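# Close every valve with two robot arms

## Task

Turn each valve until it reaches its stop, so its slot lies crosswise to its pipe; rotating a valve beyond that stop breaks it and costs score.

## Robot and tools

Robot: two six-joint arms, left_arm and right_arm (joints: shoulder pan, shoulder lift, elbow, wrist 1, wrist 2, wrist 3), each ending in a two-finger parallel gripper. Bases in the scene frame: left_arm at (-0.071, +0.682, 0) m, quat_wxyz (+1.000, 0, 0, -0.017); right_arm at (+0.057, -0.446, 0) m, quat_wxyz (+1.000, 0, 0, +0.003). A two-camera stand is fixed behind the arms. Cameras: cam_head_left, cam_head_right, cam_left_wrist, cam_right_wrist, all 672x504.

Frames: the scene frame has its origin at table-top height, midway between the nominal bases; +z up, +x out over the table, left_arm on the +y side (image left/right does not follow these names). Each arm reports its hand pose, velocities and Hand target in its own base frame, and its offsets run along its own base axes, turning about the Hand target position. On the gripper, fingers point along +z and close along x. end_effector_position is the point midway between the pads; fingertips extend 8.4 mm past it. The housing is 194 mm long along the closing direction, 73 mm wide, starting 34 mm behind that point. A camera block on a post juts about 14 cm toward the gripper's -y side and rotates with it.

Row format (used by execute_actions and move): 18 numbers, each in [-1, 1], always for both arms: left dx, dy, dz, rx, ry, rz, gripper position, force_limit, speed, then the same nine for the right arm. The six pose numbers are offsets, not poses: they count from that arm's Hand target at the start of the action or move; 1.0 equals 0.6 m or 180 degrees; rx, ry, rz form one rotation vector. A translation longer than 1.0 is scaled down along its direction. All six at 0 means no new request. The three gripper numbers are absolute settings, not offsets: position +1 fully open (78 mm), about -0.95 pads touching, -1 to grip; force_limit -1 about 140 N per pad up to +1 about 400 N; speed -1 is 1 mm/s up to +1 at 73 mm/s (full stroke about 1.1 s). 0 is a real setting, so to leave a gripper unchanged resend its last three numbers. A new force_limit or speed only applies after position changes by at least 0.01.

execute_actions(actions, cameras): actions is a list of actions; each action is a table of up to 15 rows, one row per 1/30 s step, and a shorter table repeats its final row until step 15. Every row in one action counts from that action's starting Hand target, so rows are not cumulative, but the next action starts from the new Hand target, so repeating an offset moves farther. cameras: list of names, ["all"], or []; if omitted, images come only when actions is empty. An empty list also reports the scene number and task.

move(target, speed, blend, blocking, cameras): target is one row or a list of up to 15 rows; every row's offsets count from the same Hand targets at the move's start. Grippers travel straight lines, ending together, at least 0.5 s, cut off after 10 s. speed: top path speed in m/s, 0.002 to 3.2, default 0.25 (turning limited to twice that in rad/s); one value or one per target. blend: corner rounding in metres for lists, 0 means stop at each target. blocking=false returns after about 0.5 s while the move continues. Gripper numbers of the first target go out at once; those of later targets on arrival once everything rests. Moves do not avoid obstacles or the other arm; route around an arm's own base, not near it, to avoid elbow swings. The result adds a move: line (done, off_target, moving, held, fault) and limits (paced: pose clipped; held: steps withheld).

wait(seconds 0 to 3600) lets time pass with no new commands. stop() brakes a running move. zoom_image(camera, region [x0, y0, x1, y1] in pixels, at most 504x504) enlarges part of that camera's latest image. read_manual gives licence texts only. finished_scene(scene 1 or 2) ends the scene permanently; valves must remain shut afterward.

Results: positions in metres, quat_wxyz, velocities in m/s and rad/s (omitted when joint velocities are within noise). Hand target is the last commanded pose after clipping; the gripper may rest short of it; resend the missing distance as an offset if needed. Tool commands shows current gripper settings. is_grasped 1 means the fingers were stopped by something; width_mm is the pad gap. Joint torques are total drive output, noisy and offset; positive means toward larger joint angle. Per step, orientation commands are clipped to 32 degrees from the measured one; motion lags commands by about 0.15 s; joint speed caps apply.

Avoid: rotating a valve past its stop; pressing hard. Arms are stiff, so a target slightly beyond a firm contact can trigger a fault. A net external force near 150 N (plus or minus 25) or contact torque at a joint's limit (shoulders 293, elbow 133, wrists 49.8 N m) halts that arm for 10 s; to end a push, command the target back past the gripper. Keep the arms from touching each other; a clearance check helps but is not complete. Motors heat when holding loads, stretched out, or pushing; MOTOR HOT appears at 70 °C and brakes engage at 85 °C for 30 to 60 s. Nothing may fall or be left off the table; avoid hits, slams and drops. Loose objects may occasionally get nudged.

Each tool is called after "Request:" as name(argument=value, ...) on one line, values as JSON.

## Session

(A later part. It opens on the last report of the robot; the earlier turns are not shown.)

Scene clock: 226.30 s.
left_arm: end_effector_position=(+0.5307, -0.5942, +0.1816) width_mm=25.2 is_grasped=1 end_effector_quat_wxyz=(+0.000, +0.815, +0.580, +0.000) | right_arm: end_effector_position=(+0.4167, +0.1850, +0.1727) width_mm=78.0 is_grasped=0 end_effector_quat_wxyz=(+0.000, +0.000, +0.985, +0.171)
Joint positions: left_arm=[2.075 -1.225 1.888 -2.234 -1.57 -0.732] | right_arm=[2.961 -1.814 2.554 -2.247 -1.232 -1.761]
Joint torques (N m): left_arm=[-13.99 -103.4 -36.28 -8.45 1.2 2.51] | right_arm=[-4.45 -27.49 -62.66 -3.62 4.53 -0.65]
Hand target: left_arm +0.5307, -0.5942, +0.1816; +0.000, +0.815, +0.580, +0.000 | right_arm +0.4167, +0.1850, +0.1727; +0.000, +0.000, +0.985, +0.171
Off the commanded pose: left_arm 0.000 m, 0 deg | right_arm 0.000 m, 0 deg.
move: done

Request:
move(target=[[0,0.0037,0.0003,0,0,-0.1583,-0.98,0,-0.5,0,0,0,0,0,0,1,1,1],[0.0023,0.007,0.0003,0,0,-0.325,-0.98,0,-0.5,0,0,0,0,0,0,1,1,1],[0.0062,0.009,0.0003,0,0,-0.4806,-0.98,0,-0.5,0,0,0,0,0,0,1,1,1]], speed=0.15, blend=0.001, cameras=["cam_left_wrist"])

Request:
zoom_image(camera="cam_left_wrist", region=[315, 55, 355, 95])

Scene clock: 232.10 s.
left_arm: end_effector_position=(+0.5344, -0.5888, +0.1818) width_mm=25.2 is_grasped=1 end_effector_quat_wxyz=(+0.000, +0.991, -0.136, +0.000) | right_arm: end_effector_position=(+0.4167, +0.1850, +0.1727) width_mm=78.0 is_grasped=0 end_effector_quat_wxyz=(+0.000, +0.000, +0.985, +0.171)
Joint positions: left_arm=[2.083 -1.227 1.891 -2.235 -1.571 0.785] | right_arm=[2.961 -1.814 2.554 -2.247 -1.232 -1.761]
Joint torques (N m): left_arm=[16.11 -83.19 -39.85 -2.09 -3.52 2.9] | right_arm=[-4.03 -27.45 -62.68 -3.81 4.65 -0.64]
Hand target: left_arm +0.5344, -0.5888, +0.1818; +0.000, +0.991, -0.136, +0.000 | right_arm +0.4167, +0.1850, +0.1727; +0.000, +0.000, +0.985, +0.171
Off the commanded pose: left_arm 0.000 m, 0 deg | right_arm 0.000 m, 0 deg.
move: done

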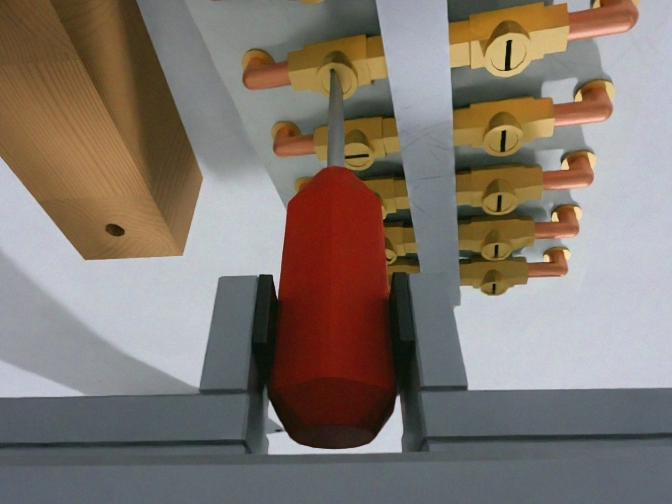

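Scaled by 12.600.

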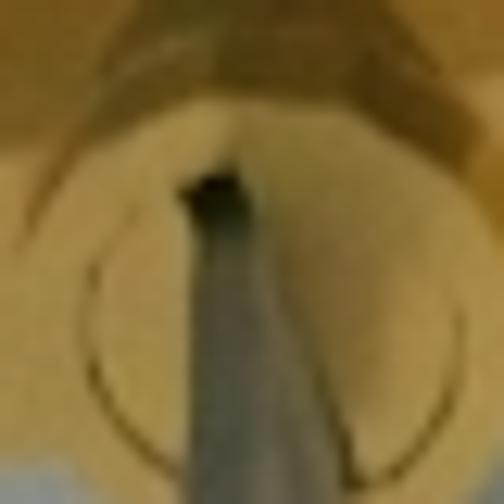

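Request:
move(target=[0.0009,0.0001,0.0,0,0,-0.0394,-0.98,0,-0.5,0,0,0,0,0,0,1,1,1], speed=0.05)

Request:
move(target=[0.0003,0.0,0.0,0,0,-0.0139,-0.98,0,-0.5,0,0,0,0,0,0,1,1,1], speed=0.05)

Request:
move(target=[0.0001,0.0,0.0,0,0,-0.0084,-0.98,0,-0.5,0,0,0,0,0,0,1,1,1], speed=0.05)

Scene clock: 233.87 s.
left_arm: end_effector_position=(+0.5350, -0.5887, +0.1818) width_mm=25.2 is_grasped=1 end_effector_quat_wxyz=(+0.000, +0.980, -0.197, +0.000) | right_arm: end_effector_position=(+0.4167, +0.1850, +0.1727) width_mm=78.0 is_grasped=0 end_effector_quat_wxyz=(+0.000, +0.000, +0.985, +0.171)
Joint positions: left_arm=[2.083 -1.227 1.89 -2.235 -1.571 0.91] | right_arm=[2.961 -1.814 2.554 -2.247 -1.232 -1.761]
Joint torques (N m): left_arm=[15.55 -81.52 -38.95 -2.01 -3.5 3.5] | right_arm=[-0.85 -25.18 -63.09 -3.62 4.8 -0.56]
Hand target: left_arm +0.5350, -0.5887, +0.1818; +0.000, +0.980, -0.197, +0.000 | right_arm +0.4167, +0.1850, +0.1727; +0.000, +0.000, +0.985, +0.171
Off the commanded pose: left_arm 0.000 m, 0 deg | right_arm 0.000 m, 0 deg.
move: done

Scene clock: 234.73 s.
left_arm: end_effector_position=(+0.5351, -0.5887, +0.1818) width_mm=25.2 is_grasped=1 end_effector_quat_wxyz=(+0.000, +0.976, -0.219, +0.000) | right_arm: end_effector_position=(+0.4167, +0.1850, +0.1727) width_mm=78.0 is_grasped=0 end_effector_quat_wxyz=(+0.000, +0.000, +0.985, +0.171)
Joint positions: left_arm=[2.084 -1.226 1.89 -2.235 -1.571 0.954] | right_arm=[2.961 -1.814 2.554 -2.247 -1.232 -1.761]
Joint torques (N m): left_arm=[13.75 -81.7 -38.19 -1.7 -3.45 3.77] | right_arm=[-1.48 -26.75 -63.63 -3.76 4.44 -0.68]
Hand target: left_arm +0.5351, -0.5887, +0.1818; +0.000, +0.976, -0.219, +0.000 | right_arm +0.4167, +0.1850, +0.1727; +0.000, +0.000, +0.985, +0.171
Off the commanded pose: left_arm 0.000 m, 0 deg | right_arm 0.000 m, 0 deg.
move: done

Scene clock: 235.43 s.
left_arm: end_effector_position=(+0.5352, -0.5887, +0.1818) width_mm=25.2 is_grasped=1 end_effector_quat_wxyz=(+0.000, +0.973, -0.231, +0.000) | right_arm: end_effector_position=(+0.4167, +0.1850, +0.1727) width_mm=78.0 is_grasped=0 end_effector_quat_wxyz=(+0.000, +0.000, +0.985, +0.171)
Joint positions: left_arm=[2.084 -1.226 1.89 -2.235 -1.571 0.98] | right_arm=[2.961 -1.814 2.554 -2.247 -1.232 -1.761]
Joint torques (N m): left_arm=[11.99 -79.82 -38.37 -1.41 -3.91 3.75] | right_arm=[-1.85 -27.29 -62.99 -3.9 4.62 -0.62]
Hand target: left_arm +0.5352, -0.5887, +0.1818; +0.000, +0.973, -0.232, +0.000 | right_arm +0.4167, +0.1850, +0.1727; +0.000, +0.000, +0.985, +0.171
Off the commanded pose: left_arm 0.000 m, 0 deg | right_arm 0.000 m, 0 deg.
move: done

Request:
move(target=[0.0001,0.0,0.0,0,0,-0.0056,-0.98,0,-0.5,0,0,0,0,0,0,1,1,1], speed=0.05)

Scene clock: 236.07 s.
left_arm: end_effector_position=(+0.5353, -0.5887, +0.1818) width_mm=25.2 is_grasped=1 end_effector_quat_wxyz=(+0.000, +0.971, -0.240, +0.000) | right_arm: end_effector_position=(+0.4167, +0.1850, +0.1727) width_mm=78.0 is_grasped=0 end_effector_quat_wxyz=(+0.000, +0.000, +0.985, +0.171)
Joint positions: left_arm=[2.084 -1.226 1.89 -2.235 -1.571 0.998] | right_arm=[2.961 -1.814 2.554 -2.247 -1.232 -1.761]
Joint torques (N m): left_arm=[11.63 -80.27 -38.54 -1.65 -3.83 4.21] | right_arm=[-2.05 -27.62 -63.28 -3.96 4.58 -0.68]
Hand target: left_arm +0.5353, -0.5887, +0.1818; +0.000, +0.971, -0.240, +0.000 | right_arm +0.4167, +0.1850, +0.1727; +0.000, +0.000, +0.985, +0.171
Off the commanded pose: left_arm 0.000 m, 0 deg | right_arm 0.000 m, 0 deg.
move: done

Request:
move(target=[0.0001,0.0,0.0,0,0,-0.0056,-0.98,0,-0.5,0,0,0,0,0,0,1,1,1], speed=0.05)

Scene clock: 242.83 s.
left_arm: end_effector_position=(+0.5353, -0.5887, +0.1818) width_mm=25.2 is_grasped=1 end_effector_quat_wxyz=(+0.000, +0.969, -0.248, +0.000) | right_arm: end_effector_position=(+0.4167, +0.1850, +0.1727) width_mm=78.0 is_grasped=0 end_effector_quat_wxyz=(+0.000, +0.000, +0.985, +0.171)
Joint positions: left_arm=[2.084 -1.226 1.89 -2.235 -1.571 1.015] | right_arm=[2.961 -1.814 2.554 -2.247 -1.232 -1.761]
Joint torques (N m): left_arm=[11.03 -81.63 -38.74 -1.52 -3.68 5.15] | right_arm=[-3.34 -28.37 -63.22 -3.76 4.46 -0.49]
Hand target: left_arm +0.5353, -0.5887, +0.1818; +0.000, +0.969, -0.249, +0.000 | right_arm +0.4167, +0.1850, +0.1727; +0.000, +0.000, +0.985, +0.171
Off the commanded pose: left_arm 0.000 m, 0 deg | right_arm 0.000 m, 0 deg.
move: done

Request:
move(target=[[-0.0009,-0.0002,0,0,0,0.05,-0.98,0,-0.5,0,0,0,0,0,0,1,1,1],[-0.0009,-0.0002,0.0233,0,0,0.05,-0.98,0,-0.5,0,0,0,0,0,0,1,1,1],[-0.0102,-0.0757,0.0233,0,0,0.5472,-0.98,0,-0.5,0,0,0,0,0,0,1,1,1],[-0.0102,-0.0757,0.0045,0,0,0.5472,-0.98,0,-0.5,0,0,0,0,0,0,1,1,1]], speed=[0.05,0.03,0.3,0.05], cameras=["cam_left_wrist"])

Request:
zoom_image(camera="cam_left_wrist", region=[315, 55, 355, 95])

Scene clock: 249.23 s.
left_arm: end_effector_position=(+0.5292, -0.6341, +0.1847) width_mm=25.2 is_grasped=1 end_effector_quat_wxyz=(+0.000, +0.821, +0.571, +0.000) | right_arm: end_effector_position=(+0.4167, +0.1850, +0.1727) width_mm=78.0 is_grasped=0 end_effector_quat_wxyz=(+0.000, +0.000, +0.985, +0.171)
Joint positions: left_arm=[2.05 -1.187 1.826 -2.209 -1.57 -0.738] | right_arm=[2.961 -1.814 2.554 -2.247 -1.232 -1.761]
Joint torques (N m): left_arm=[-14.46 -113.12 -36.43 -8.39 4.01 -1.8] | right_arm=[-1.67 -26.12 -62.75 -3.91 4.41 -0.62]
Hand target: left_arm +0.5292, -0.6341, +0.1845; +0.000, +0.821, +0.571, +0.000 | right_arm +0.4167, +0.1850, +0.1727; +0.000, +0.000, +0.985, +0.171
Off the commanded pose: left_arm 0.000 m, 0 deg | right_arm 0.000 m, 0 deg.
move: done

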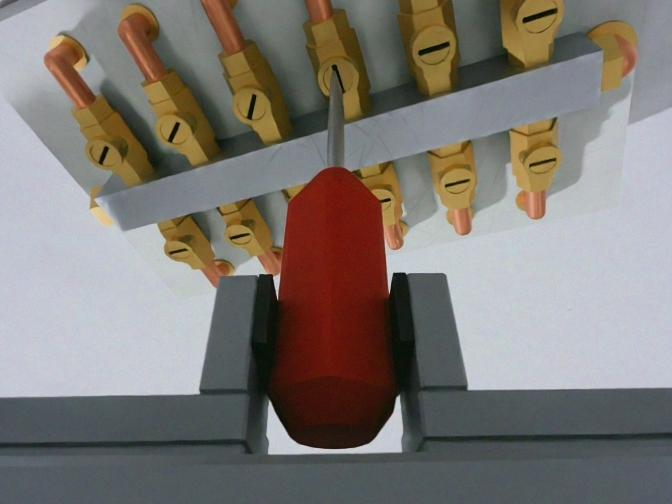

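Scaled by 12.600.

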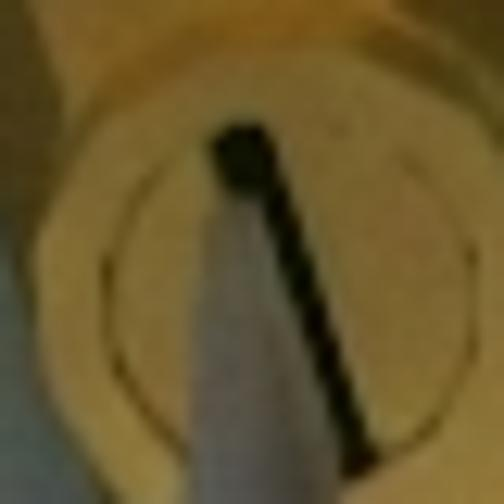

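Request:
move(target=[[0.0002,0.0007,0,0,0,0.0028,-0.98,0,-0.5,0,0,0,0,0,0,1,1,1],[0.0002,0.0007,-0.0012,0,0,0.0028,-0.98,0,-0.5,0,0,0,0,0,0,1,1,1]], speed=0.02, cameras=["cam_left_wrist"])

Request:
zoom_image(camera="cam_left_wrist", region=[315, 55, 355, 95])

Scene clock: 250.00 s.
left_arm: end_effector_position=(+0.5293, -0.6337, +0.1840) width_mm=25.2 is_grasped=1 end_effector_quat_wxyz=(+0.000, +0.818, +0.575, +0.000) | right_arm: end_effector_position=(+0.4167, +0.1850, +0.1727) width_mm=78.0 is_grasped=0 end_effector_quat_wxyz=(+0.000, +0.000, +0.985, +0.171)
Joint positions: left_arm=[2.05 -1.187 1.827 -2.211 -1.57 -0.746] | right_arm=[2.961 -1.814 2.554 -2.247 -1.232 -1.761]
Joint torques (N m): left_arm=[13.91 -106.02 -36.17 -8.02 3.94 -1.86] | right_arm=[-2.05 -27.78 -63.02 -3.86 4.49 -0.51]
Hand target: left_arm +0.5293, -0.6337, +0.1838; +0.000, +0.818, +0.575, +0.000 | right_arm +0.4167, +0.1850, +0.1727; +0.000, +0.000, +0.985, +0.171
Off the commanded pose: left_arm 0.000 m, 0 deg | right_arm 0.000 m, 0 deg.
move: done

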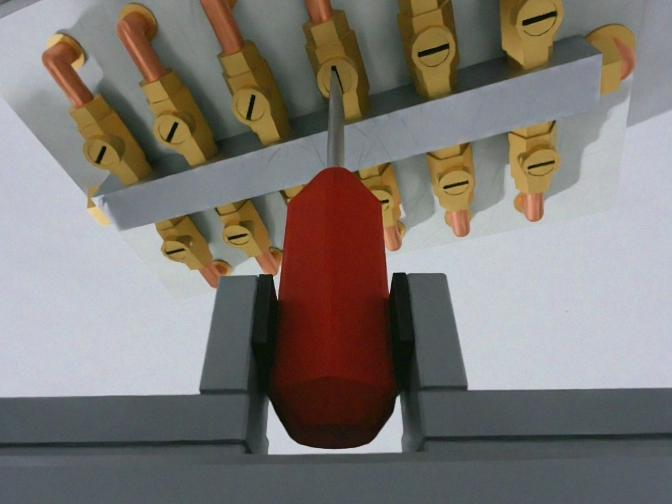

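Scaled by 12.600.

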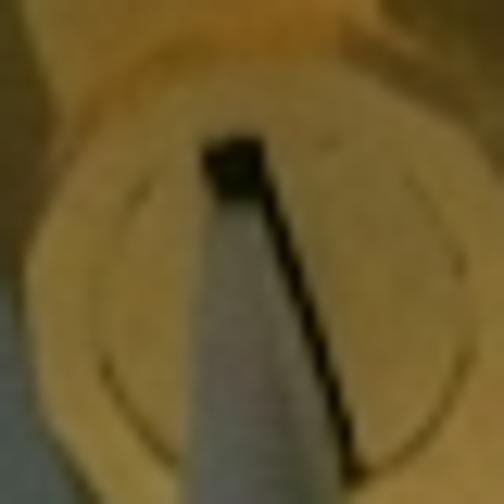

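Request:
move(target=[0,0,-0.0022,0,0,0,-0.98,0,-0.5,0,0,0,0,0,0,1,1,1], speed=0.01)

Request:
move(target=[0,0,-0.0015,0,0,0,-0.98,0,-0.5,0,0,0,0,0,0,1,1,1], speed=0.01)

Scene clock: 250.57 s.
left_arm: end_effector_position=(+0.5293, -0.6337, +0.1825) width_mm=25.2 is_grasped=1 end_effector_quat_wxyz=(+0.000, +0.818, +0.575, +0.000) | right_arm: end_effector_position=(+0.4167, +0.1850, +0.1727) width_mm=78.0 is_grasped=0 end_effector_quat_wxyz=(+0.000, +0.000, +0.985, +0.171)
Joint positions: left_arm=[2.05 -1.186 1.828 -2.213 -1.57 -0.746] | right_arm=[2.961 -1.814 2.554 -2.247 -1.232 -1.761]
Joint torques (N m): left_arm=[13.98 -108.86 -36.92 -8.31 2.88 -1.91] | right_arm=[-2.6 -27.88 -63.2 -3.97 4.51 -0.53]
Hand target: left_arm +0.5293, -0.6337, +0.1825; +0.000, +0.818, +0.575, +0.000 | right_arm +0.4167, +0.1850, +0.1727; +0.000, +0.000, +0.985, +0.171
Off the commanded pose: left_arm 0.000 m, 0 deg | right_arm 0.000 m, 0 deg.
move: done

Scene clock: 251.07 s.
left_arm: end_effector_position=(+0.5293, -0.6337, +0.1816) width_mm=25.2 is_grasped=1 end_effector_quat_wxyz=(+0.000, +0.818, +0.575, +0.000) | right_arm: end_effector_position=(+0.4167, +0.1850, +0.1727) width_mm=78.0 is_grasped=0 end_effector_quat_wxyz=(+0.000, +0.000, +0.985, +0.171)
Joint positions: left_arm=[2.05 -1.185 1.828 -2.215 -1.57 -0.746] | right_arm=[2.961 -1.814 2.554 -2.247 -1.232 -1.761]
Joint torques (N m): left_arm=[12.85 -108.64 -36.89 -8.42 1.38 -1.7] | right_arm=[0.03 -28.77 -63.61 -3.93 4.5 -0.31]
Hand target: left_arm +0.5293, -0.6337, +0.1816; +0.000, +0.818, +0.575, +0.000 | right_arm +0.4167, +0.1850, +0.1727; +0.000, +0.000, +0.985, +0.171
Off the commanded pose: left_arm 0.000 m, 0 deg | right_arm 0.000 m, 0 deg.
move: done

Request:
move(target=[[0,0.0035,0.0003,0,0,-0.1583,-0.98,0,-0.5,0,0,0,0,0,0,1,1,1],[0.0021,0.0066,0.0003,0,0,-0.325,-0.98,0,-0.5,0,0,0,0,0,0,1,1,1],[0.0057,0.0083,0.0003,0,0,-0.4806,-0.98,0,-0.5,0,0,0,0,0,0,1,1,1]], speed=0.15, blend=0.001, cameras=["cam_left_wrist"])

Request:
zoom_image(camera="cam_left_wrist", region=[315, 55, 355, 95])

Request:
move(target=[0.001,0.0001,0.0,0,0,-0.0417,-0.98,0,-0.5,0,0,0,0,0,0,1,1,1], speed=0.05)

Request:
move(target=[0.0002,0.0,0.0,0,0,-0.0139,-0.98,0,-0.5,0,0,0,0,0,0,1,1,1], speed=0.05)

Scene clock: 257.83 s.
left_arm: end_effector_position=(+0.5327, -0.6287, +0.1817) width_mm=25.2 is_grasped=1 end_effector_quat_wxyz=(+0.000, +0.990, -0.142, +0.000) | right_arm: end_effector_position=(+0.4167, +0.1850, +0.1727) width_mm=78.0 is_grasped=0 end_effector_quat_wxyz=(+0.000, +0.000, +0.985, +0.171)
Joint positions: left_arm=[2.057 -1.187 1.832 -2.216 -1.571 0.77] | right_arm=[2.961 -1.814 2.554 -2.247 -1.232 -1.761]
Joint torques (N m): left_arm=[14.62 -94.26 -42.71 -2.83 -4.24 2.8] | right_arm=[-2.81 -27.08 -63.09 -4.21 4.37 -0.47]
Hand target: left_arm +0.5327, -0.6287, +0.1817; +0.000, +0.990, -0.142, +0.000 | right_arm +0.4167, +0.1850, +0.1727; +0.000, +0.000, +0.985, +0.171
Off the commanded pose: left_arm 0.000 m, 0 deg | right_arm 0.000 m, 0 deg.
move: done

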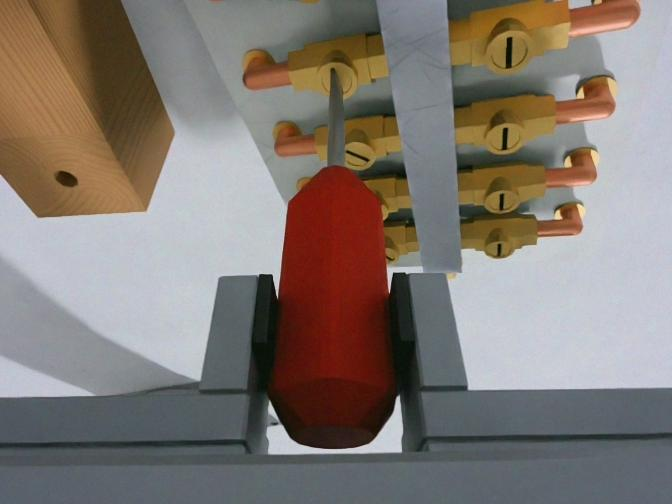

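Scaled by 12.600.

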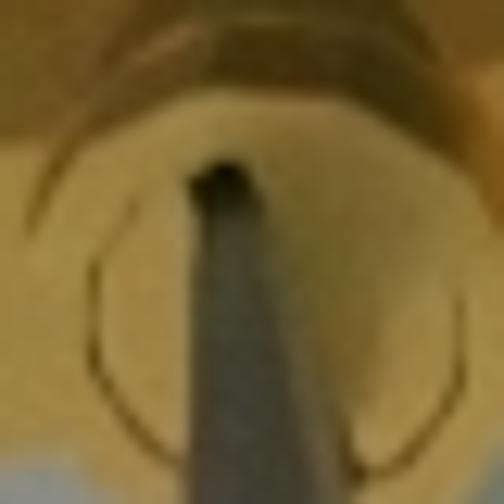

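Scene clock: 259.57 s.
left_arm: end_effector_position=(+0.5333, -0.6287, +0.1817) width_mm=25.2 is_grasped=1 end_effector_quat_wxyz=(+0.000, +0.979, -0.206, +0.000) | right_arm: end_effector_position=(+0.4167, +0.1850, +0.1727) width_mm=78.0 is_grasped=0 end_effector_quat_wxyz=(+0.000, +0.000, +0.985, +0.171)
Joint positions: left_arm=[2.057 -1.187 1.831 -2.216 -1.571 0.902] | right_arm=[2.961 -1.814 2.554 -2.247 -1.232 -1.761]
Joint torques (N m): left_arm=[12.94 -94.2 -42.63 -2.81 -4.21 2.4] | right_arm=[-2.4 -26.6 -63.16 -4.13 4.84 -0.38]
Hand target: left_arm +0.5333, -0.6287, +0.1817; +0.000, +0.978, -0.206, +0.000 | right_arm +0.4167, +0.1850, +0.1727; +0.000, +0.000, +0.985, +0.171
Off the commanded pose: left_arm 0.000 m, 0 deg | right_arm 0.000 m, 0 deg.
move: done

Scene clock: 260.43 s.
left_arm: end_effector_position=(+0.5335, -0.6287, +0.1817) width_mm=25.2 is_grasped=1 end_effector_quat_wxyz=(+0.000, +0.974, -0.227, +0.000) | right_arm: end_effector_position=(+0.4167, +0.1850, +0.1727) width_mm=78.0 is_grasped=0 end_effector_quat_wxyz=(+0.000, +0.000, +0.985, +0.171)
Joint positions: left_arm=[2.058 -1.186 1.831 -2.216 -1.571 0.946] | right_arm=[2.961 -1.814 2.554 -2.247 -1.232 -1.761]
Joint torques (N m): left_arm=[10.31 -93.23 -42.03 -2.72 -4.24 4.43] | right_arm=[-1.94 -27.17 -63.07 -4.17 4.7 -0.37]
Hand target: left_arm +0.5335, -0.6287, +0.1817; +0.000, +0.974, -0.228, +0.000 | right_arm +0.4167, +0.1850, +0.1727; +0.000, +0.000, +0.985, +0.171
Off the commanded pose: left_arm 0.000 m, 0 deg | right_arm 0.000 m, 0 deg.
move: done

Request:
move(target=[0.0001,0.0,0.0,0,0,-0.0056,-0.98,0,-0.5,0,0,0,0,0,0,1,1,1], speed=0.05)

Scene clock: 261.07 s.
left_arm: end_effector_position=(+0.5335, -0.6287, +0.1817) width_mm=25.2 is_grasped=1 end_effector_quat_wxyz=(+0.000, +0.972, -0.236, +0.000) | right_arm: end_effector_position=(+0.4167, +0.1850, +0.1727) width_mm=78.0 is_grasped=0 end_effector_quat_wxyz=(+0.000, +0.000, +0.985, +0.171)
Joint positions: left_arm=[2.058 -1.186 1.831 -2.216 -1.571 0.963] | right_arm=[2.961 -1.814 2.554 -2.247 -1.232 -1.761]
Joint torques (N m): left_arm=[8.73 -92.31 -42.51 -2.8 -4.27 4.99] | right_arm=[-2.24 -26.24 -63.64 -3.85 4.61 -0.84]
Hand target: left_arm +0.5335, -0.6287, +0.1817; +0.000, +0.972, -0.236, +0.000 | right_arm +0.4167, +0.1850, +0.1727; +0.000, +0.000, +0.985, +0.171
Off the commanded pose: left_arm 0.000 m, 0 deg | right_arm 0.000 m, 0 deg.
move: done

Request:
move(target=[[-0.0009,-0.0002,0,0,0,0.05,-0.98,0,-0.5,0,0,0,0,0,0,1,1,1],[-0.0009,-0.0002,0.0233,0,0,0.05,-0.98,0,-0.5,0,0,0,0,0,0,1,1,1],[-0.0088,-0.0702,0.0233,0,0,0.3167,-0.98,0,-0.5,0,0,0,0,0,0,1,1,1],[-0.0088,-0.0702,0.005,0,0,0.3167,-0.98,0,-0.5,0,0,0,0,0,0,1,1,1]], speed=[0.05,0.03,0.3,0.05], cameras=["cam_left_wrist"])

Request:
zoom_image(camera="cam_left_wrist", region=[315, 55, 355, 95])

Scene clock: 266.27 s.
left_arm: end_effector_position=(+0.5282, -0.6708, +0.1849) width_mm=25.2 is_grasped=1 end_effector_quat_wxyz=(+0.000, +0.967, +0.256, +0.000) | right_arm: end_effector_position=(+0.4167, +0.1850, +0.1727) width_mm=78.0 is_grasped=0 end_effector_quat_wxyz=(+0.000, +0.000, +0.985, +0.171)
Joint positions: left_arm=[2.028 -1.149 1.767 -2.189 -1.571 -0.061] | right_arm=[2.961 -1.814 2.554 -2.247 -1.232 -1.761]
Joint torques (N m): left_arm=[-15.68 -118.81 -37.8 -8.64 4.21 -1.87] | right_arm=[-1.76 -28.49 -62.97 -4.08 4.51 -0.49]
Hand target: left_arm +0.5282, -0.6708, +0.1847; +0.000, +0.967, +0.256, +0.000 | right_arm +0.4167, +0.1850, +0.1727; +0.000, +0.000, +0.985, +0.171
Off the commanded pose: left_arm 0.000 m, 0 deg | right_arm 0.000 m, 0 deg.
move: done

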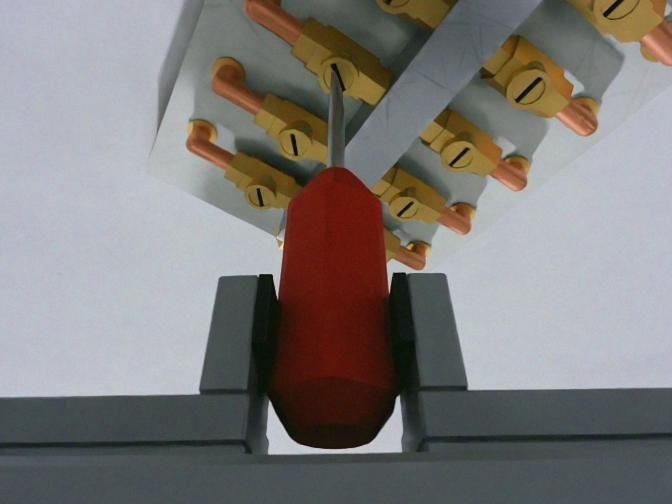

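Scaled by 12.600.

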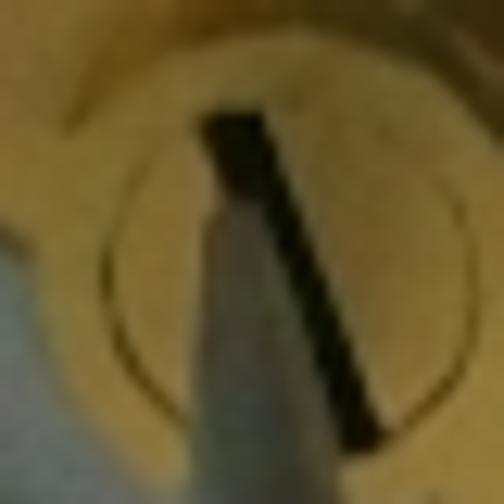

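Request:
move(target=[[0.0005,0.0,0,0,0,0.0183,-0.98,0,-0.5,0,0,0,0,0,0,1,1,1],[0.0005,0.0,-0.0014,0,0,0.0183,-0.98,0,-0.5,0,0,0,0,0,0,1,1,1]], speed=0.02, cameras=["cam_left_wrist"])

Request:
zoom_image(camera="cam_left_wrist", region=[315, 55, 355, 95])

Scene clock: 268.30 s.
left_arm: end_effector_position=(+0.5286, -0.6708, +0.1841) width_mm=25.2 is_grasped=1 end_effector_quat_wxyz=(+0.000, +0.959, +0.284, +0.000) | right_arm: end_effector_position=(+0.4167, +0.1850, +0.1727) width_mm=78.0 is_grasped=0 end_effector_quat_wxyz=(+0.000, +0.000, +0.985, +0.171)
Joint positions: left_arm=[2.029 -1.148 1.767 -2.191 -1.571 -0.117] | right_arm=[2.961 -1.814 2.554 -2.247 -1.232 -1.761]
Joint torques (N m): left_arm=[15.09 -114.55 -38.32 -7.93 4.09 -1.51] | right_arm=[-0.97 -27.84 -63.06 -3.96 4.61 -0.7]
Hand target: left_arm +0.5285, -0.6708, +0.1839; +0.000, +0.959, +0.284, +0.000 | right_arm +0.4167, +0.1850, +0.1727; +0.000, +0.000, +0.985, +0.171
Off the commanded pose: left_arm 0.000 m, 0 deg | right_arm 0.000 m, 0 deg.
move: done

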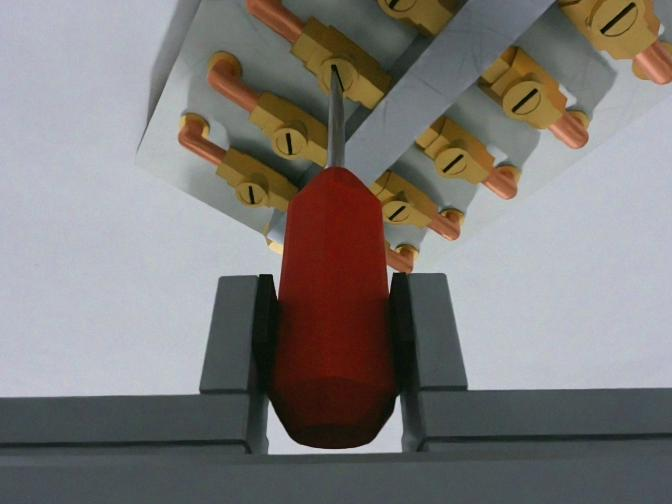

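Scaled by 12.600.

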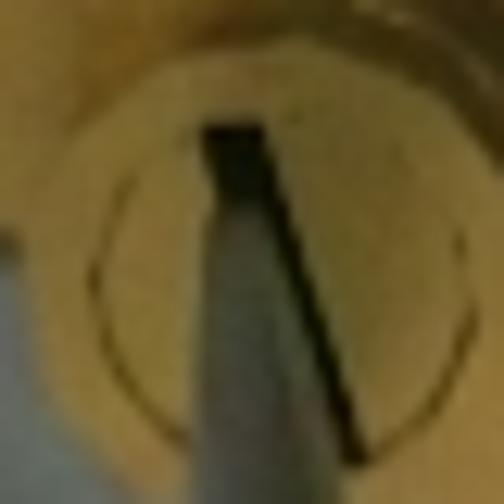

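Request:
move(target=[0.0001,0.0001,-0.0025,0,0,0,-0.98,0,-0.5,0,0,0,0,0,0,1,1,1], speed=0.01)

Request:
move(target=[0,0,-0.0013,0,0,0,-0.98,0,-0.5,0,0,0,0,0,0,1,1,1], speed=0.01)

Scene clock: 269.37 s.
left_arm: end_effector_position=(+0.5285, -0.6704, +0.1817) width_mm=25.2 is_grasped=1 end_effector_quat_wxyz=(+0.000, +0.959, +0.284, +0.000) end_effector_velocity=(+0.001, -0.003, +0.003) end_effector_angular_velocity=(-0.005, -0.003, -0.001) | right_arm: end_effector_position=(+0.4167, +0.1850, +0.1727) width_mm=78.0 is_grasped=0 end_effector_quat_wxyz=(+0.000, +0.000, +0.985, +0.171)
Joint positions: left_arm=[2.029 -1.146 1.769 -2.193 -1.57 -0.118] | right_arm=[2.961 -1.814 2.554 -2.247 -1.232 -1.761]
Joint velocities: left_arm=[0 0 -0.005 -0.001 0 0.001] | right_arm=[within noise]
Joint torques (N m): left_arm=[9.51 -135.74 -48.44 -8.34 1.83 0.81] | right_arm=[-0.45 -26.77 -62.58 -4.23 4.41 -0.41]
Hand target: left_arm +0.5286, -0.6707, +0.1824; +0.000, +0.959, +0.284, +0.000 | right_arm +0.4167, +0.1850, +0.1727; +0.000, +0.000, +0.985, +0.171
Off the commanded pose: left_arm 0.001 m, 0 deg | right_arm 0.000 m, 0 deg.
move: done

Scene clock: 269.87 s.
left_arm: end_effector_position=(+0.5286, -0.6707, +0.1817) width_mm=25.2 is_grasped=1 end_effector_quat_wxyz=(+0.000, +0.959, +0.284, +0.000) | right_arm: end_effector_position=(+0.4167, +0.1850, +0.1727) width_mm=78.0 is_grasped=0 end_effector_quat_wxyz=(+0.000, +0.000, +0.985, +0.171)
Joint positions: left_arm=[2.029 -1.146 1.769 -2.194 -1.57 -0.118] | right_arm=[2.961 -1.814 2.554 -2.247 -1.232 -1.761]
Joint torques (N m): left_arm=[1.96 -113.39 -37.37 -8.39 -3.97 1.84] | right_arm=[-0.89 -28.09 -64.14 -4.05 4.78 -0.53]
Hand target: left_arm +0.5286, -0.6707, +0.1816; +0.000, +0.959, +0.284, +0.000 | right_arm +0.4167, +0.1850, +0.1727; +0.000, +0.000, +0.985, +0.171
Off the commanded pose: left_arm 0.000 m, 0 deg | right_arm 0.000 m, 0 deg.
move: done

Request:
move(target=[[0.0017,0.0022,0.0003,0,0,-0.135,-0.98,0,-0.5,0,0,0,0,0,0,1,1,1],[0.0042,0.0032,0.0003,0,0,-0.2739,-0.98,0,-0.5,0,0,0,0,0,0,1,1,1]], speed=0.15, blend=0.001, cameras=["cam_left_wrist"])

Request:
zoom_image(camera="cam_left_wrist", region=[315, 55, 355, 95])

Request:
move(target=[0.001,0.0001,0.0,0,0,-0.0417,-0.98,0,-0.5,0,0,0,0,0,0,1,1,1], speed=0.05)

Request:
move(target=[0.0002,0.0,0.0,0,0,-0.0139,-0.98,0,-0.5,0,0,0,0,0,0,1,1,1], speed=0.05)

Scene clock: 273.57 s.
left_arm: end_effector_position=(+0.5311, -0.6688, +0.1818) width_mm=25.2 is_grasped=1 end_effector_quat_wxyz=(+0.000, +0.990, -0.142, +0.000) | right_arm: end_effector_position=(+0.4167, +0.1850, +0.1727) width_mm=78.0 is_grasped=0 end_effector_quat_wxyz=(+0.000, +0.000, +0.985, +0.171)
Joint positions: left_arm=[2.033 -1.146 1.769 -2.194 -1.571 0.746] | right_arm=[2.961 -1.814 2.554 -2.247 -1.232 -1.761]
Joint torques (N m): left_arm=[12.53 -106.78 -44.29 -3.01 -4.85 2.72] | right_arm=[-1.92 -27.54 -63.16 -4.23 4.89 -0.43]
Hand target: left_arm +0.5311, -0.6688, +0.1818; +0.000, +0.990, -0.142, +0.000 | right_arm +0.4167, +0.1850, +0.1727; +0.000, +0.000, +0.985, +0.171
Off the commanded pose: left_arm 0.000 m, 0 deg | right_arm 0.000 m, 0 deg.
move: done

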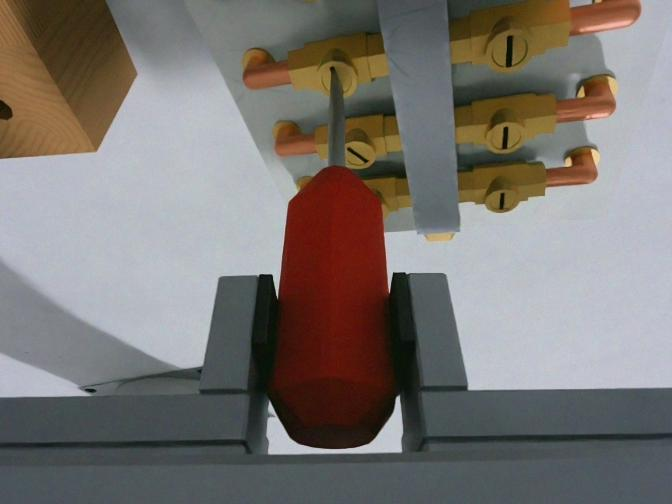

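Scaled by 12.600.

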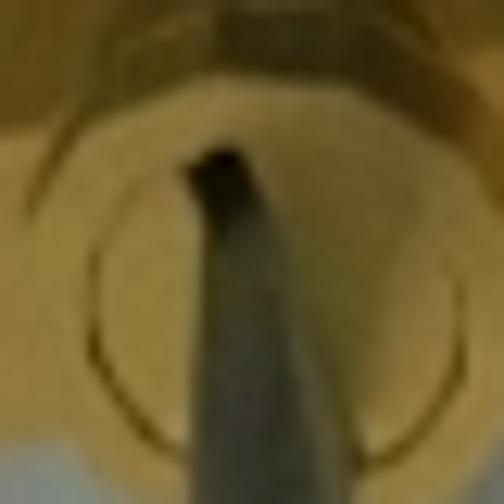

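Scene clock: 275.30 s.
left_arm: end_effector_position=(+0.5317, -0.6687, +0.1818) width_mm=25.2 is_grasped=1 end_effector_quat_wxyz=(+0.000, +0.978, -0.206, +0.000) | right_arm: end_effector_position=(+0.4167, +0.1850, +0.1727) width_mm=78.0 is_grasped=0 end_effector_quat_wxyz=(+0.000, +0.000, +0.985, +0.171)
Joint positions: left_arm=[2.033 -1.145 1.768 -2.194 -1.571 0.878] | right_arm=[2.961 -1.814 2.554 -2.247 -1.232 -1.761]
Joint torques (N m): left_arm=[12.06 -103.25 -43.26 -2.54 -4.39 3.75] | right_arm=[-1.03 -27.28 -63.06 -4.16 4.49 -0.54]
Hand target: left_arm +0.5317, -0.6687, +0.1818; +0.000, +0.978, -0.206, +0.000 | right_arm +0.4167, +0.1850, +0.1727; +0.000, +0.000, +0.985, +0.171
Off the commanded pose: left_arm 0.000 m, 0 deg | right_arm 0.000 m, 0 deg.
move: done

Scene clock: 276.17 s.
left_arm: end_effector_position=(+0.5318, -0.6687, +0.1818) width_mm=25.2 is_grasped=1 end_effector_quat_wxyz=(+0.000, +0.974, -0.228, +0.000) | right_arm: end_effector_position=(+0.4167, +0.1850, +0.1727) width_mm=78.0 is_grasped=0 end_effector_quat_wxyz=(+0.000, +0.000, +0.985, +0.171)
Joint positions: left_arm=[2.033 -1.145 1.768 -2.194 -1.571 0.922] | right_arm=[2.961 -1.814 2.554 -2.247 -1.232 -1.761]
Joint torques (N m): left_arm=[12.22 -103.25 -43.59 -2.66 -4.38 4.45] | right_arm=[-2.55 -27.46 -62.91 -4.12 4.73 -0.49]
Hand target: left_arm +0.5318, -0.6687, +0.1818; +0.000, +0.974, -0.228, +0.000 | right_arm +0.4167, +0.1850, +0.1727; +0.000, +0.000, +0.985, +0.171
Off the commanded pose: left_arm 0.000 m, 0 deg | right_arm 0.000 m, 0 deg.
move: done

Request:
move(target=[0.0001,0.0,0.0,0,0,-0.0056,-0.98,0,-0.5,0,0,0,0,0,0,1,1,1], speed=0.05)

Scene clock: 276.77 s.
left_arm: end_effector_position=(+0.5319, -0.6687, +0.1818) width_mm=25.2 is_grasped=1 end_effector_quat_wxyz=(+0.000, +0.972, -0.236, +0.000) | right_arm: end_effector_position=(+0.4167, +0.1850, +0.1727) width_mm=78.0 is_grasped=0 end_effector_quat_wxyz=(+0.000, +0.000, +0.985, +0.171)
Joint positions: left_arm=[2.034 -1.145 1.768 -2.194 -1.571 0.939] | right_arm=[2.961 -1.814 2.554 -2.247 -1.232 -1.761]
Joint torques (N m): left_arm=[10.12 -103.18 -43.14 -2.71 -4.36 4.87] | right_arm=[-1.33 -27.39 -62.71 -4.09 4.67 -0.58]
Hand target: left_arm +0.5319, -0.6687, +0.1818; +0.000, +0.972, -0.236, +0.000 | right_arm +0.4167, +0.1850, +0.1727; +0.000, +0.000, +0.985, +0.171
Off the commanded pose: left_arm 0.000 m, 0 deg | right_arm 0.000 m, 0 deg.
move: done

Request:
move(target=[[-0.0009,-0.0002,0,0,0,0.05,-0.98,0,-0.5,0,0,0,0,0,0,1,1,1],[-0.0009,-0.0002,0.0233,0,0,0.05,-0.98,0,-0.5,0,0,0,0,0,0,1,1,1],[-0.0072,-0.0683,0.0233,0,0,0.2233,-0.98,0,-0.5,0,0,0,0,0,0,1,1,1],[-0.0072,-0.0683,0.0048,0,0,0.2233,-0.98,0,-0.5,0,0,0,0,0,0,1,1,1]], speed=[0.05,0.03,0.3,0.05], cameras=["cam_left_wrist"])

Request:
zoom_image(camera="cam_left_wrist", region=[315, 55, 355, 95])

Scene clock: 281.50 s.
left_arm: end_effector_position=(+0.5276, -0.7097, +0.1849) width_mm=25.2 is_grasped=1 end_effector_quat_wxyz=(+0.000, +0.994, +0.112, +0.000) | right_arm: end_effector_position=(+0.4167, +0.1850, +0.1727) width_mm=78.0 is_grasped=0 end_effector_quat_wxyz=(+0.000, +0.000, +0.985, +0.171)
Joint positions: left_arm=[2.008 -1.107 1.701 -2.166 -1.571 0.213] | right_arm=[2.961 -1.814 2.554 -2.247 -1.232 -1.761]
Joint torques (N m): left_arm=[-15.68 -120.95 -38.94 -8.54 4.21 -1.71] | right_arm=[-1.38 -26.62 -62.81 -4.25 4.41 -0.71]
Hand target: left_arm +0.5276, -0.7097, +0.1847; +0.000, +0.994, +0.112, +0.000 | right_arm +0.4167, +0.1850, +0.1727; +0.000, +0.000, +0.985, +0.171
Off the commanded pose: left_arm 0.000 m, 0 deg | right_arm 0.000 m, 0 deg.
move: done

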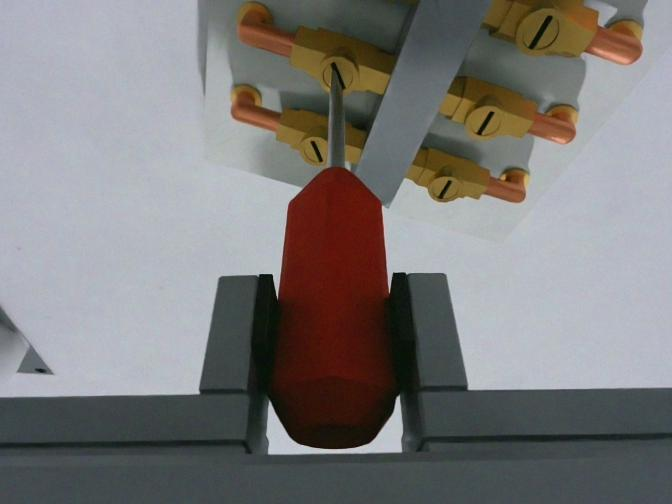

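Scaled by 12.600.

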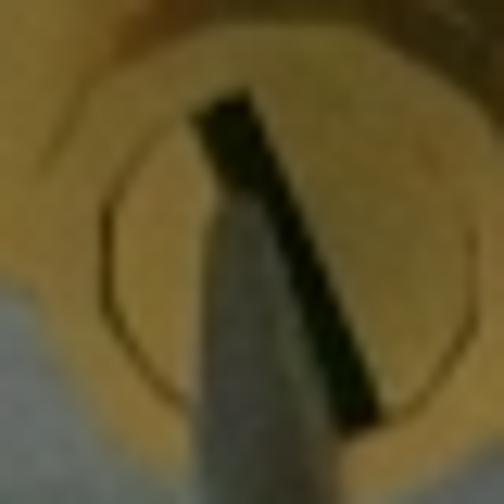

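Request:
move(target=[[-0.0001,0.0002,0,0,0,0.0278,-0.98,0,-0.5,0,0,0,0,0,0,1,1,1],[-0.0001,0.0002,-0.0014,0,0,0.0278,-0.98,0,-0.5,0,0,0,0,0,0,1,1,1]], speed=0.02, cameras=["cam_left_wrist"])

Request:
zoom_image(camera="cam_left_wrist", region=[315, 55, 355, 95])

Scene clock: 284.37 s.
left_arm: end_effector_position=(+0.5275, -0.7096, +0.1841) width_mm=25.2 is_grasped=1 end_effector_quat_wxyz=(+0.000, +0.988, +0.155, +0.000) | right_arm: end_effector_position=(+0.4167, +0.1850, +0.1727) width_mm=78.0 is_grasped=0 end_effector_quat_wxyz=(+0.000, +0.000, +0.985, +0.171)
Joint positions: left_arm=[2.008 -1.106 1.702 -2.167 -1.571 0.126] | right_arm=[2.961 -1.814 2.554 -2.247 -1.232 -1.761]
Joint torques (N m): left_arm=[-14.94 -118.27 -38.26 -8.34 4.16 -1.45] | right_arm=[-0.32 -28.44 -63.22 -4.19 4.42 -0.64]
Hand target: left_arm +0.5275, -0.7096, +0.1838; +0.000, +0.988, +0.155, +0.000 | right_arm +0.4167, +0.1850, +0.1727; +0.000, +0.000, +0.985, +0.171
Off the commanded pose: left_arm 0.000 m, 0 deg | right_arm 0.000 m, 0 deg.
move: done

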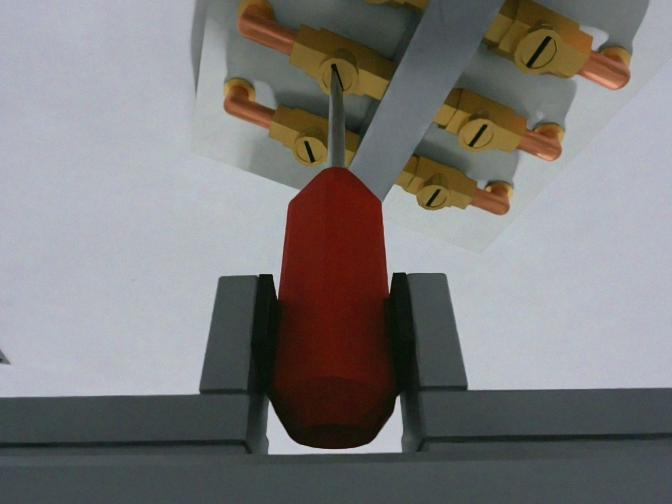

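Scaled by 12.600.

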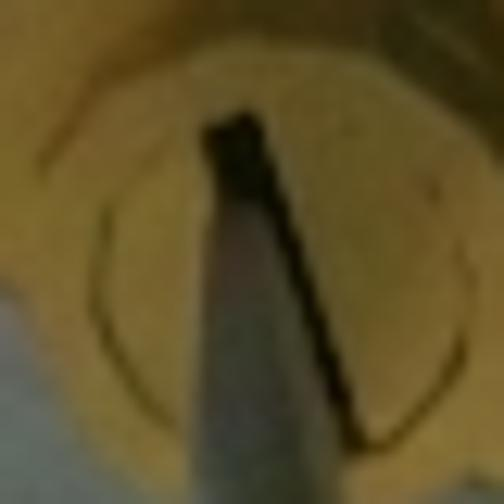

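Request:
move(target=[0.0,-0.0001,-0.0022,0,0,0.004,-0.98,0,-0.5,0,0,0,0,0,0,1,1,1], speed=0.01)

Request:
move(target=[0,0,-0.0015,0,0,0,-0.98,0,-0.5,0,0,0,0,0,0,1,1,1], speed=0.01)

Scene clock: 285.30 s.
left_arm: end_effector_position=(+0.5276, -0.7097, +0.1828) width_mm=25.2 is_grasped=1 end_effector_quat_wxyz=(+0.000, +0.987, +0.161, +0.000) | right_arm: end_effector_position=(+0.4167, +0.1850, +0.1727) width_mm=78.0 is_grasped=0 end_effector_quat_wxyz=(+0.000, +0.000, +0.985, +0.171)
Joint positions: left_arm=[2.008 -1.105 1.703 -2.169 -1.571 0.113] | right_arm=[2.961 -1.814 2.554 -2.247 -1.232 -1.761]
Joint torques (N m): left_arm=[-12.47 -51.12 -12.08 -1.61 4.41 -1.91] | right_arm=[-1.34 -26.84 -62.88 -4.08 4.64 -0.64]
Hand target: left_arm +0.5275, -0.7097, +0.1825; +0.000, +0.987, +0.161, +0.000 | right_arm +0.4167, +0.1850, +0.1727; +0.000, +0.000, +0.985, +0.171
Off the commanded pose: left_arm 0.000 m, 0 deg | right_arm 0.000 m, 0 deg.
move: done

Scene clock: 285.80 s.
left_arm: end_effector_position=(+0.5275, -0.7096, +0.1814) width_mm=25.2 is_grasped=1 end_effector_quat_wxyz=(+0.000, +0.987, +0.161, +0.000) | right_arm: end_effector_position=(+0.4167, +0.1850, +0.1727) width_mm=78.0 is_grasped=0 end_effector_quat_wxyz=(+0.000, +0.000, +0.985, +0.171)
Joint positions: left_arm=[2.008 -1.104 1.704 -2.171 -1.571 0.113] | right_arm=[2.961 -1.814 2.554 -2.247 -1.232 -1.761]
Joint torques (N m): left_arm=[-10.99 -140.2 -44.41 -7.76 -5.98 -1.96] | right_arm=[-1.79 -26.69 -63.42 -4.3 4.43 -0.56]
Hand target: left_arm +0.5275, -0.7097, +0.1816; +0.000, +0.987, +0.161, +0.000 | right_arm +0.4167, +0.1850, +0.1727; +0.000, +0.000, +0.985, +0.171
Off the commanded pose: left_arm 0.000 m, 0 deg | right_arm 0.000 m, 0 deg.
move: done

Request:
move(target=[[0.0023,0.0015,0.0003,0,0,-0.1261,-0.98,0,-0.5,0,0,0,0,0,0,1,1,1],[0.0037,0.0019,0.0003,0,0,-0.1928,-0.98,0,-0.5,0,0,0,0,0,0,1,1,1]], speed=0.15, blend=0.001, cameras=["cam_left_wrist"])

Request:
zoom_image(camera="cam_left_wrist", region=[315, 55, 355, 95])

Scene clock: 288.60 s.
left_arm: end_effector_position=(+0.5297, -0.7085, +0.1818) width_mm=25.2 is_grasped=1 end_effector_quat_wxyz=(+0.000, +0.990, -0.140, +0.000) | right_arm: end_effector_position=(+0.4167, +0.1850, +0.1727) width_mm=78.0 is_grasped=0 end_effector_quat_wxyz=(+0.000, +0.000, +0.985, +0.171)
Joint positions: left_arm=[2.011 -1.104 1.703 -2.17 -1.571 0.721] | right_arm=[2.961 -1.814 2.554 -2.247 -1.232 -1.761]
Joint torques (N m): left_arm=[14.67 -125.49 -50.65 -4.5 -4.33 3.09] | right_arm=[-0.46 -27.88 -63.21 -3.91 4.64 -0.25]
Hand target: left_arm +0.5297, -0.7085, +0.1818; +0.000, +0.990, -0.140, +0.000 | right_arm +0.4167, +0.1850, +0.1727; +0.000, +0.000, +0.985, +0.171
Off the commanded pose: left_arm 0.000 m, 0 deg | right_arm 0.000 m, 0 deg.
move: done

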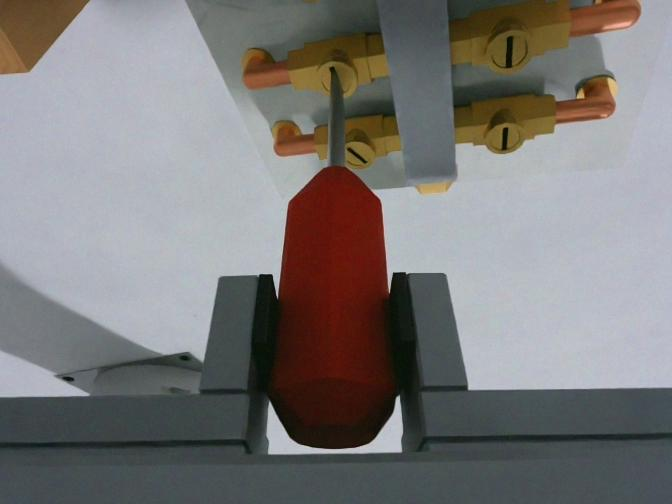

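Scaled by 12.600.

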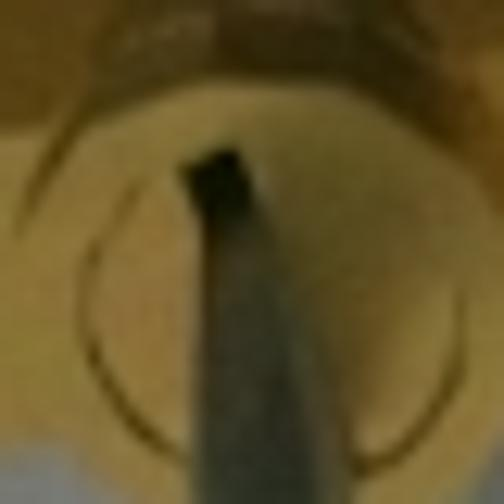

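Request:
move(target=[0.001,-0.0001,0.0,0,0,-0.0417,-0.98,0,-0.5,0,0,0,0,0,0,1,1,1], speed=0.05)

Request:
move(target=[0.0002,0.0,0.0,0,0,-0.0111,-0.98,0,-0.5,0,0,0,0,0,0,1,1,1], speed=0.05)

Request:
move(target=[0.0001,0.0,0.0,0,0,-0.0056,-0.98,0,-0.5,0,0,0,0,0,0,1,1,1], speed=0.05)

Scene clock: 290.47 s.
left_arm: end_effector_position=(+0.5303, -0.7086, +0.1818) width_mm=25.2 is_grasped=1 end_effector_quat_wxyz=(+0.000, +0.979, -0.205, +0.000) | right_arm: end_effector_position=(+0.4167, +0.1850, +0.1727) width_mm=78.0 is_grasped=0 end_effector_quat_wxyz=(+0.000, +0.000, +0.985, +0.171)
Joint positions: left_arm=[2.011 -1.103 1.702 -2.17 -1.571 0.853] | right_arm=[2.961 -1.814 2.554 -2.247 -1.232 -1.761]
Joint torques (N m): left_arm=[13.82 -123.39 -49.3 -4.35 -4.06 3.27] | right_arm=[-1.47 -26.36 -63.28 -4.28 4.72 -0.61]
Hand target: left_arm +0.5303, -0.7086, +0.1818; +0.000, +0.979, -0.205, +0.000 | right_arm +0.4167, +0.1850, +0.1727; +0.000, +0.000, +0.985, +0.171
Off the commanded pose: left_arm 0.000 m, 0 deg | right_arm 0.000 m, 0 deg.
move: done

Scene clock: 291.27 s.
left_arm: end_effector_position=(+0.5305, -0.7086, +0.1818) width_mm=25.2 is_grasped=1 end_effector_quat_wxyz=(+0.000, +0.975, -0.222, +0.000) | right_arm: end_effector_position=(+0.4167, +0.1850, +0.1727) width_mm=78.0 is_grasped=0 end_effector_quat_wxyz=(+0.000, +0.000, +0.985, +0.171)
Joint positions: left_arm=[2.012 -1.103 1.702 -2.17 -1.571 0.888] | right_arm=[2.961 -1.814 2.554 -2.247 -1.232 -1.761]
Joint torques (N m): left_arm=[12.84 -122.56 -49.5 -4.39 -3.77 4.1] | right_arm=[-0.78 -26.88 -62.67 -4.09 4.66 -0.51]
Hand target: left_arm +0.5305, -0.7086, +0.1818; +0.000, +0.975, -0.222, +0.000 | right_arm +0.4167, +0.1850, +0.1727; +0.000, +0.000, +0.985, +0.171
Off the commanded pose: left_arm 0.000 m, 0 deg | right_arm 0.000 m, 0 deg.
move: done

Scene clock: 291.83 s.
left_arm: end_effector_position=(+0.5305, -0.7086, +0.1818) width_mm=25.2 is_grasped=1 end_effector_quat_wxyz=(+0.000, +0.973, -0.230, +0.000) | right_arm: end_effector_position=(+0.4167, +0.1850, +0.1727) width_mm=78.0 is_grasped=0 end_effector_quat_wxyz=(+0.000, +0.000, +0.985, +0.171)
Joint positions: left_arm=[2.012 -1.103 1.701 -2.17 -1.571 0.905] | right_arm=[2.961 -1.814 2.554 -2.247 -1.232 -1.761]
Joint torques (N m): left_arm=[11.74 -122.93 -49.84 -4.31 -4.17 4.72] | right_arm=[-0.48 -26.87 -63.22 -4.12 4.67 -0.54]
Hand target: left_arm +0.5305, -0.7086, +0.1818; +0.000, +0.973, -0.230, +0.000 | right_arm +0.4167, +0.1850, +0.1727; +0.000, +0.000, +0.985, +0.171
Off the commanded pose: left_arm 0.000 m, 0 deg | right_arm 0.000 m, 0 deg.
move: done

Request:
move(target=[[-0.0009,-0.0002,0,0,0,0.05,-0.98,0,-0.5,0,0,0,0,0,0,1,1,1],[-0.0009,-0.0002,0.0233,0,0,0.05,-0.98,0,-0.5,0,0,0,0,0,0,1,1,1],[-0.0077,-0.0687,0.0233,0,0,0.2556,-0.98,0,-0.5,0,0,0,0,0,0,1,1,1],[-0.0077,-0.0687,0.0048,0,0,0.2556,-0.98,0,-0.5,0,0,0,0,0,0,1,1,1]], speed=[0.05,0.03,0.3,0.05], cameras=["cam_left_wrist"])

Request:
zoom_image(camera="cam_left_wrist", region=[315, 55, 355, 95])

Scene clock: 296.67 s.
left_arm: end_effector_position=(+0.5259, -0.7498, +0.1849) width_mm=25.2 is_grasped=1 end_effector_quat_wxyz=(+0.000, +0.986, +0.168, +0.000) | right_arm: end_effector_position=(+0.4167, +0.1850, +0.1727) width_mm=78.0 is_grasped=0 end_effector_quat_wxyz=(+0.000, +0.000, +0.985, +0.171)
Joint positions: left_arm=[1.987 -1.063 1.631 -2.139 -1.571 0.078] | right_arm=[2.961 -1.814 2.554 -2.247 -1.232 -1.761]
Joint torques (N m): left_arm=[-15.52 -127.42 -38.48 -8.6 4.08 -1.89] | right_arm=[0.58 -26.77 -63.1 -4.03 4.93 -0.68]
Hand target: left_arm +0.5259, -0.7498, +0.1847; +0.000, +0.986, +0.168, +0.000 | right_arm +0.4167, +0.1850, +0.1727; +0.000, +0.000, +0.985, +0.171
Off the commanded pose: left_arm 0.000 m, 0 deg | right_arm 0.000 m, 0 deg.
move: done

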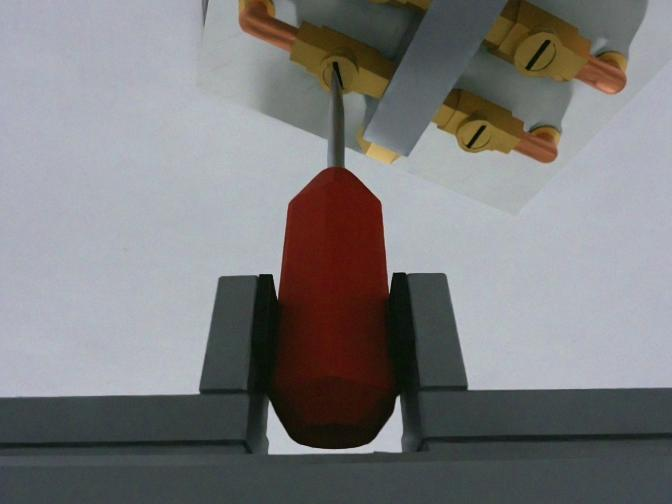

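Scaled by 12.600.

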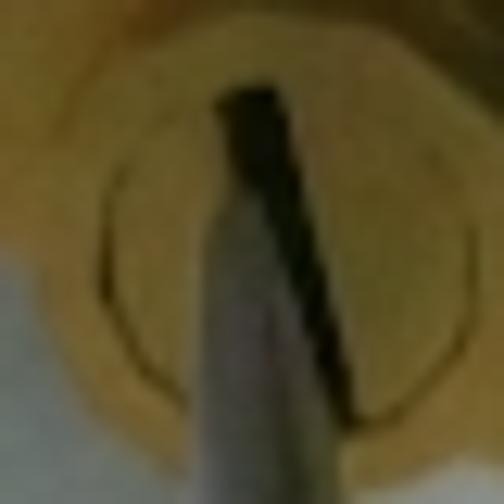

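Request:
move(target=[[0.0003,0.0013,0,0,0,-0.0178,-0.98,0,-0.5,0,0,0,0,0,0,1,1,1],[0.0003,0.0013,-0.0013,0,0,-0.0178,-0.98,0,-0.5,0,0,0,0,0,0,1,1,1]], speed=0.02, cameras=["cam_left_wrist"])

Request:
zoom_image(camera="cam_left_wrist", region=[315, 55, 355, 95])

Scene clock: 298.63 s.
left_arm: end_effector_position=(+0.5261, -0.7490, +0.1841) width_mm=25.2 is_grasped=1 end_effector_quat_wxyz=(+0.000, +0.990, +0.141, +0.000) | right_arm: end_effector_position=(+0.4167, +0.1850, +0.1727) width_mm=78.0 is_grasped=0 end_effector_quat_wxyz=(+0.000, +0.000, +0.985, +0.171)
Joint positions: left_arm=[1.988 -1.063 1.633 -2.141 -1.571 0.135] | right_arm=[2.961 -1.814 2.554 -2.247 -1.232 -1.761]
Joint torques (N m): left_arm=[13.92 -128.22 -38.68 -8.01 1.18 2.35] | right_arm=[0.49 -26.69 -63.17 -4.15 4.56 -0.68]
Hand target: left_arm +0.5261, -0.7490, +0.1839; +0.000, +0.990, +0.141, +0.000 | right_arm +0.4167, +0.1850, +0.1727; +0.000, +0.000, +0.985, +0.171
Off the commanded pose: left_arm 0.000 m, 0 deg | right_arm 0.000 m, 0 deg.
move: done

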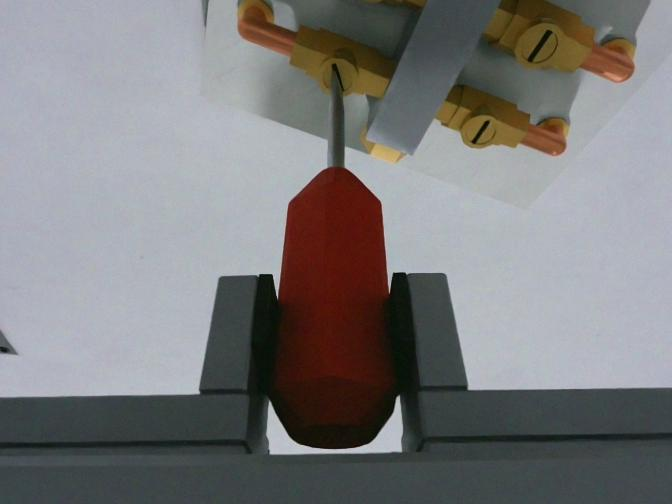

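Scaled by 12.600.

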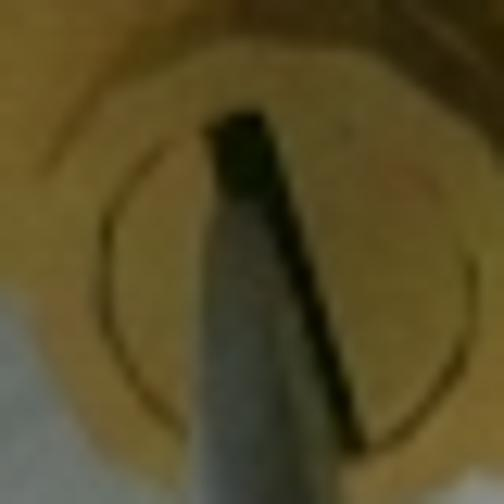

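Request:
move(target=[0.0004,0.0001,-0.0022,0,0,0,-0.98,0,-0.5,0,0,0,0,0,0,1,1,1], speed=0.01)

Request:
move(target=[0,0,-0.0015,0,0,0,-0.98,0,-0.5,0,0,0,0,0,0,1,1,1], speed=0.01)

Scene clock: 299.27 s.
left_arm: end_effector_position=(+0.5264, -0.7491, +0.1829) width_mm=25.2 is_grasped=1 end_effector_quat_wxyz=(+0.000, +0.990, +0.141, +0.000) | right_arm: end_effector_position=(+0.4167, +0.1850, +0.1727) width_mm=78.0 is_grasped=0 end_effector_quat_wxyz=(+0.000, +0.000, +0.985, +0.171)
Joint positions: left_arm=[1.988 -1.062 1.633 -2.143 -1.571 0.135] | right_arm=[2.961 -1.814 2.554 -2.247 -1.232 -1.761]
Joint torques (N m): left_arm=[17.15 -61.24 -17.97 -2.22 -1.56 2.37] | right_arm=[0.24 -27.46 -63.04 -4.01 4.42 -0.54]
Hand target: left_arm +0.5263, -0.7490, +0.1826; +0.000, +0.990, +0.141, +0.000 | right_arm +0.4167, +0.1850, +0.1727; +0.000, +0.000, +0.985, +0.171
Off the commanded pose: left_arm 0.000 m, 0 deg | right_arm 0.000 m, 0 deg.
move: done

Scene clock: 299.77 s.
left_arm: end_effector_position=(+0.5264, -0.7490, +0.1819) width_mm=25.2 is_grasped=1 end_effector_quat_wxyz=(+0.000, +0.990, +0.141, +0.000) | right_arm: end_effector_position=(+0.4167, +0.1850, +0.1727) width_mm=78.0 is_grasped=0 end_effector_quat_wxyz=(+0.000, +0.000, +0.985, +0.171)
Joint positions: left_arm=[1.988 -1.061 1.634 -2.145 -1.571 0.135] | right_arm=[2.961 -1.814 2.554 -2.247 -1.232 -1.761]
Joint torques (N m): left_arm=[19.46 -2.36 6.26 3.6 -2.02 2.38] | right_arm=[-0.36 -26.95 -62.91 -3.85 4.39 -0.43]
Hand target: left_arm +0.5263, -0.7490, +0.1817; +0.000, +0.990, +0.141, +0.000 | right_arm +0.4167, +0.1850, +0.1727; +0.000, +0.000, +0.985, +0.171
Off the commanded pose: left_arm 0.000 m, 0 deg | right_arm 0.000 m, 0 deg.
move: done


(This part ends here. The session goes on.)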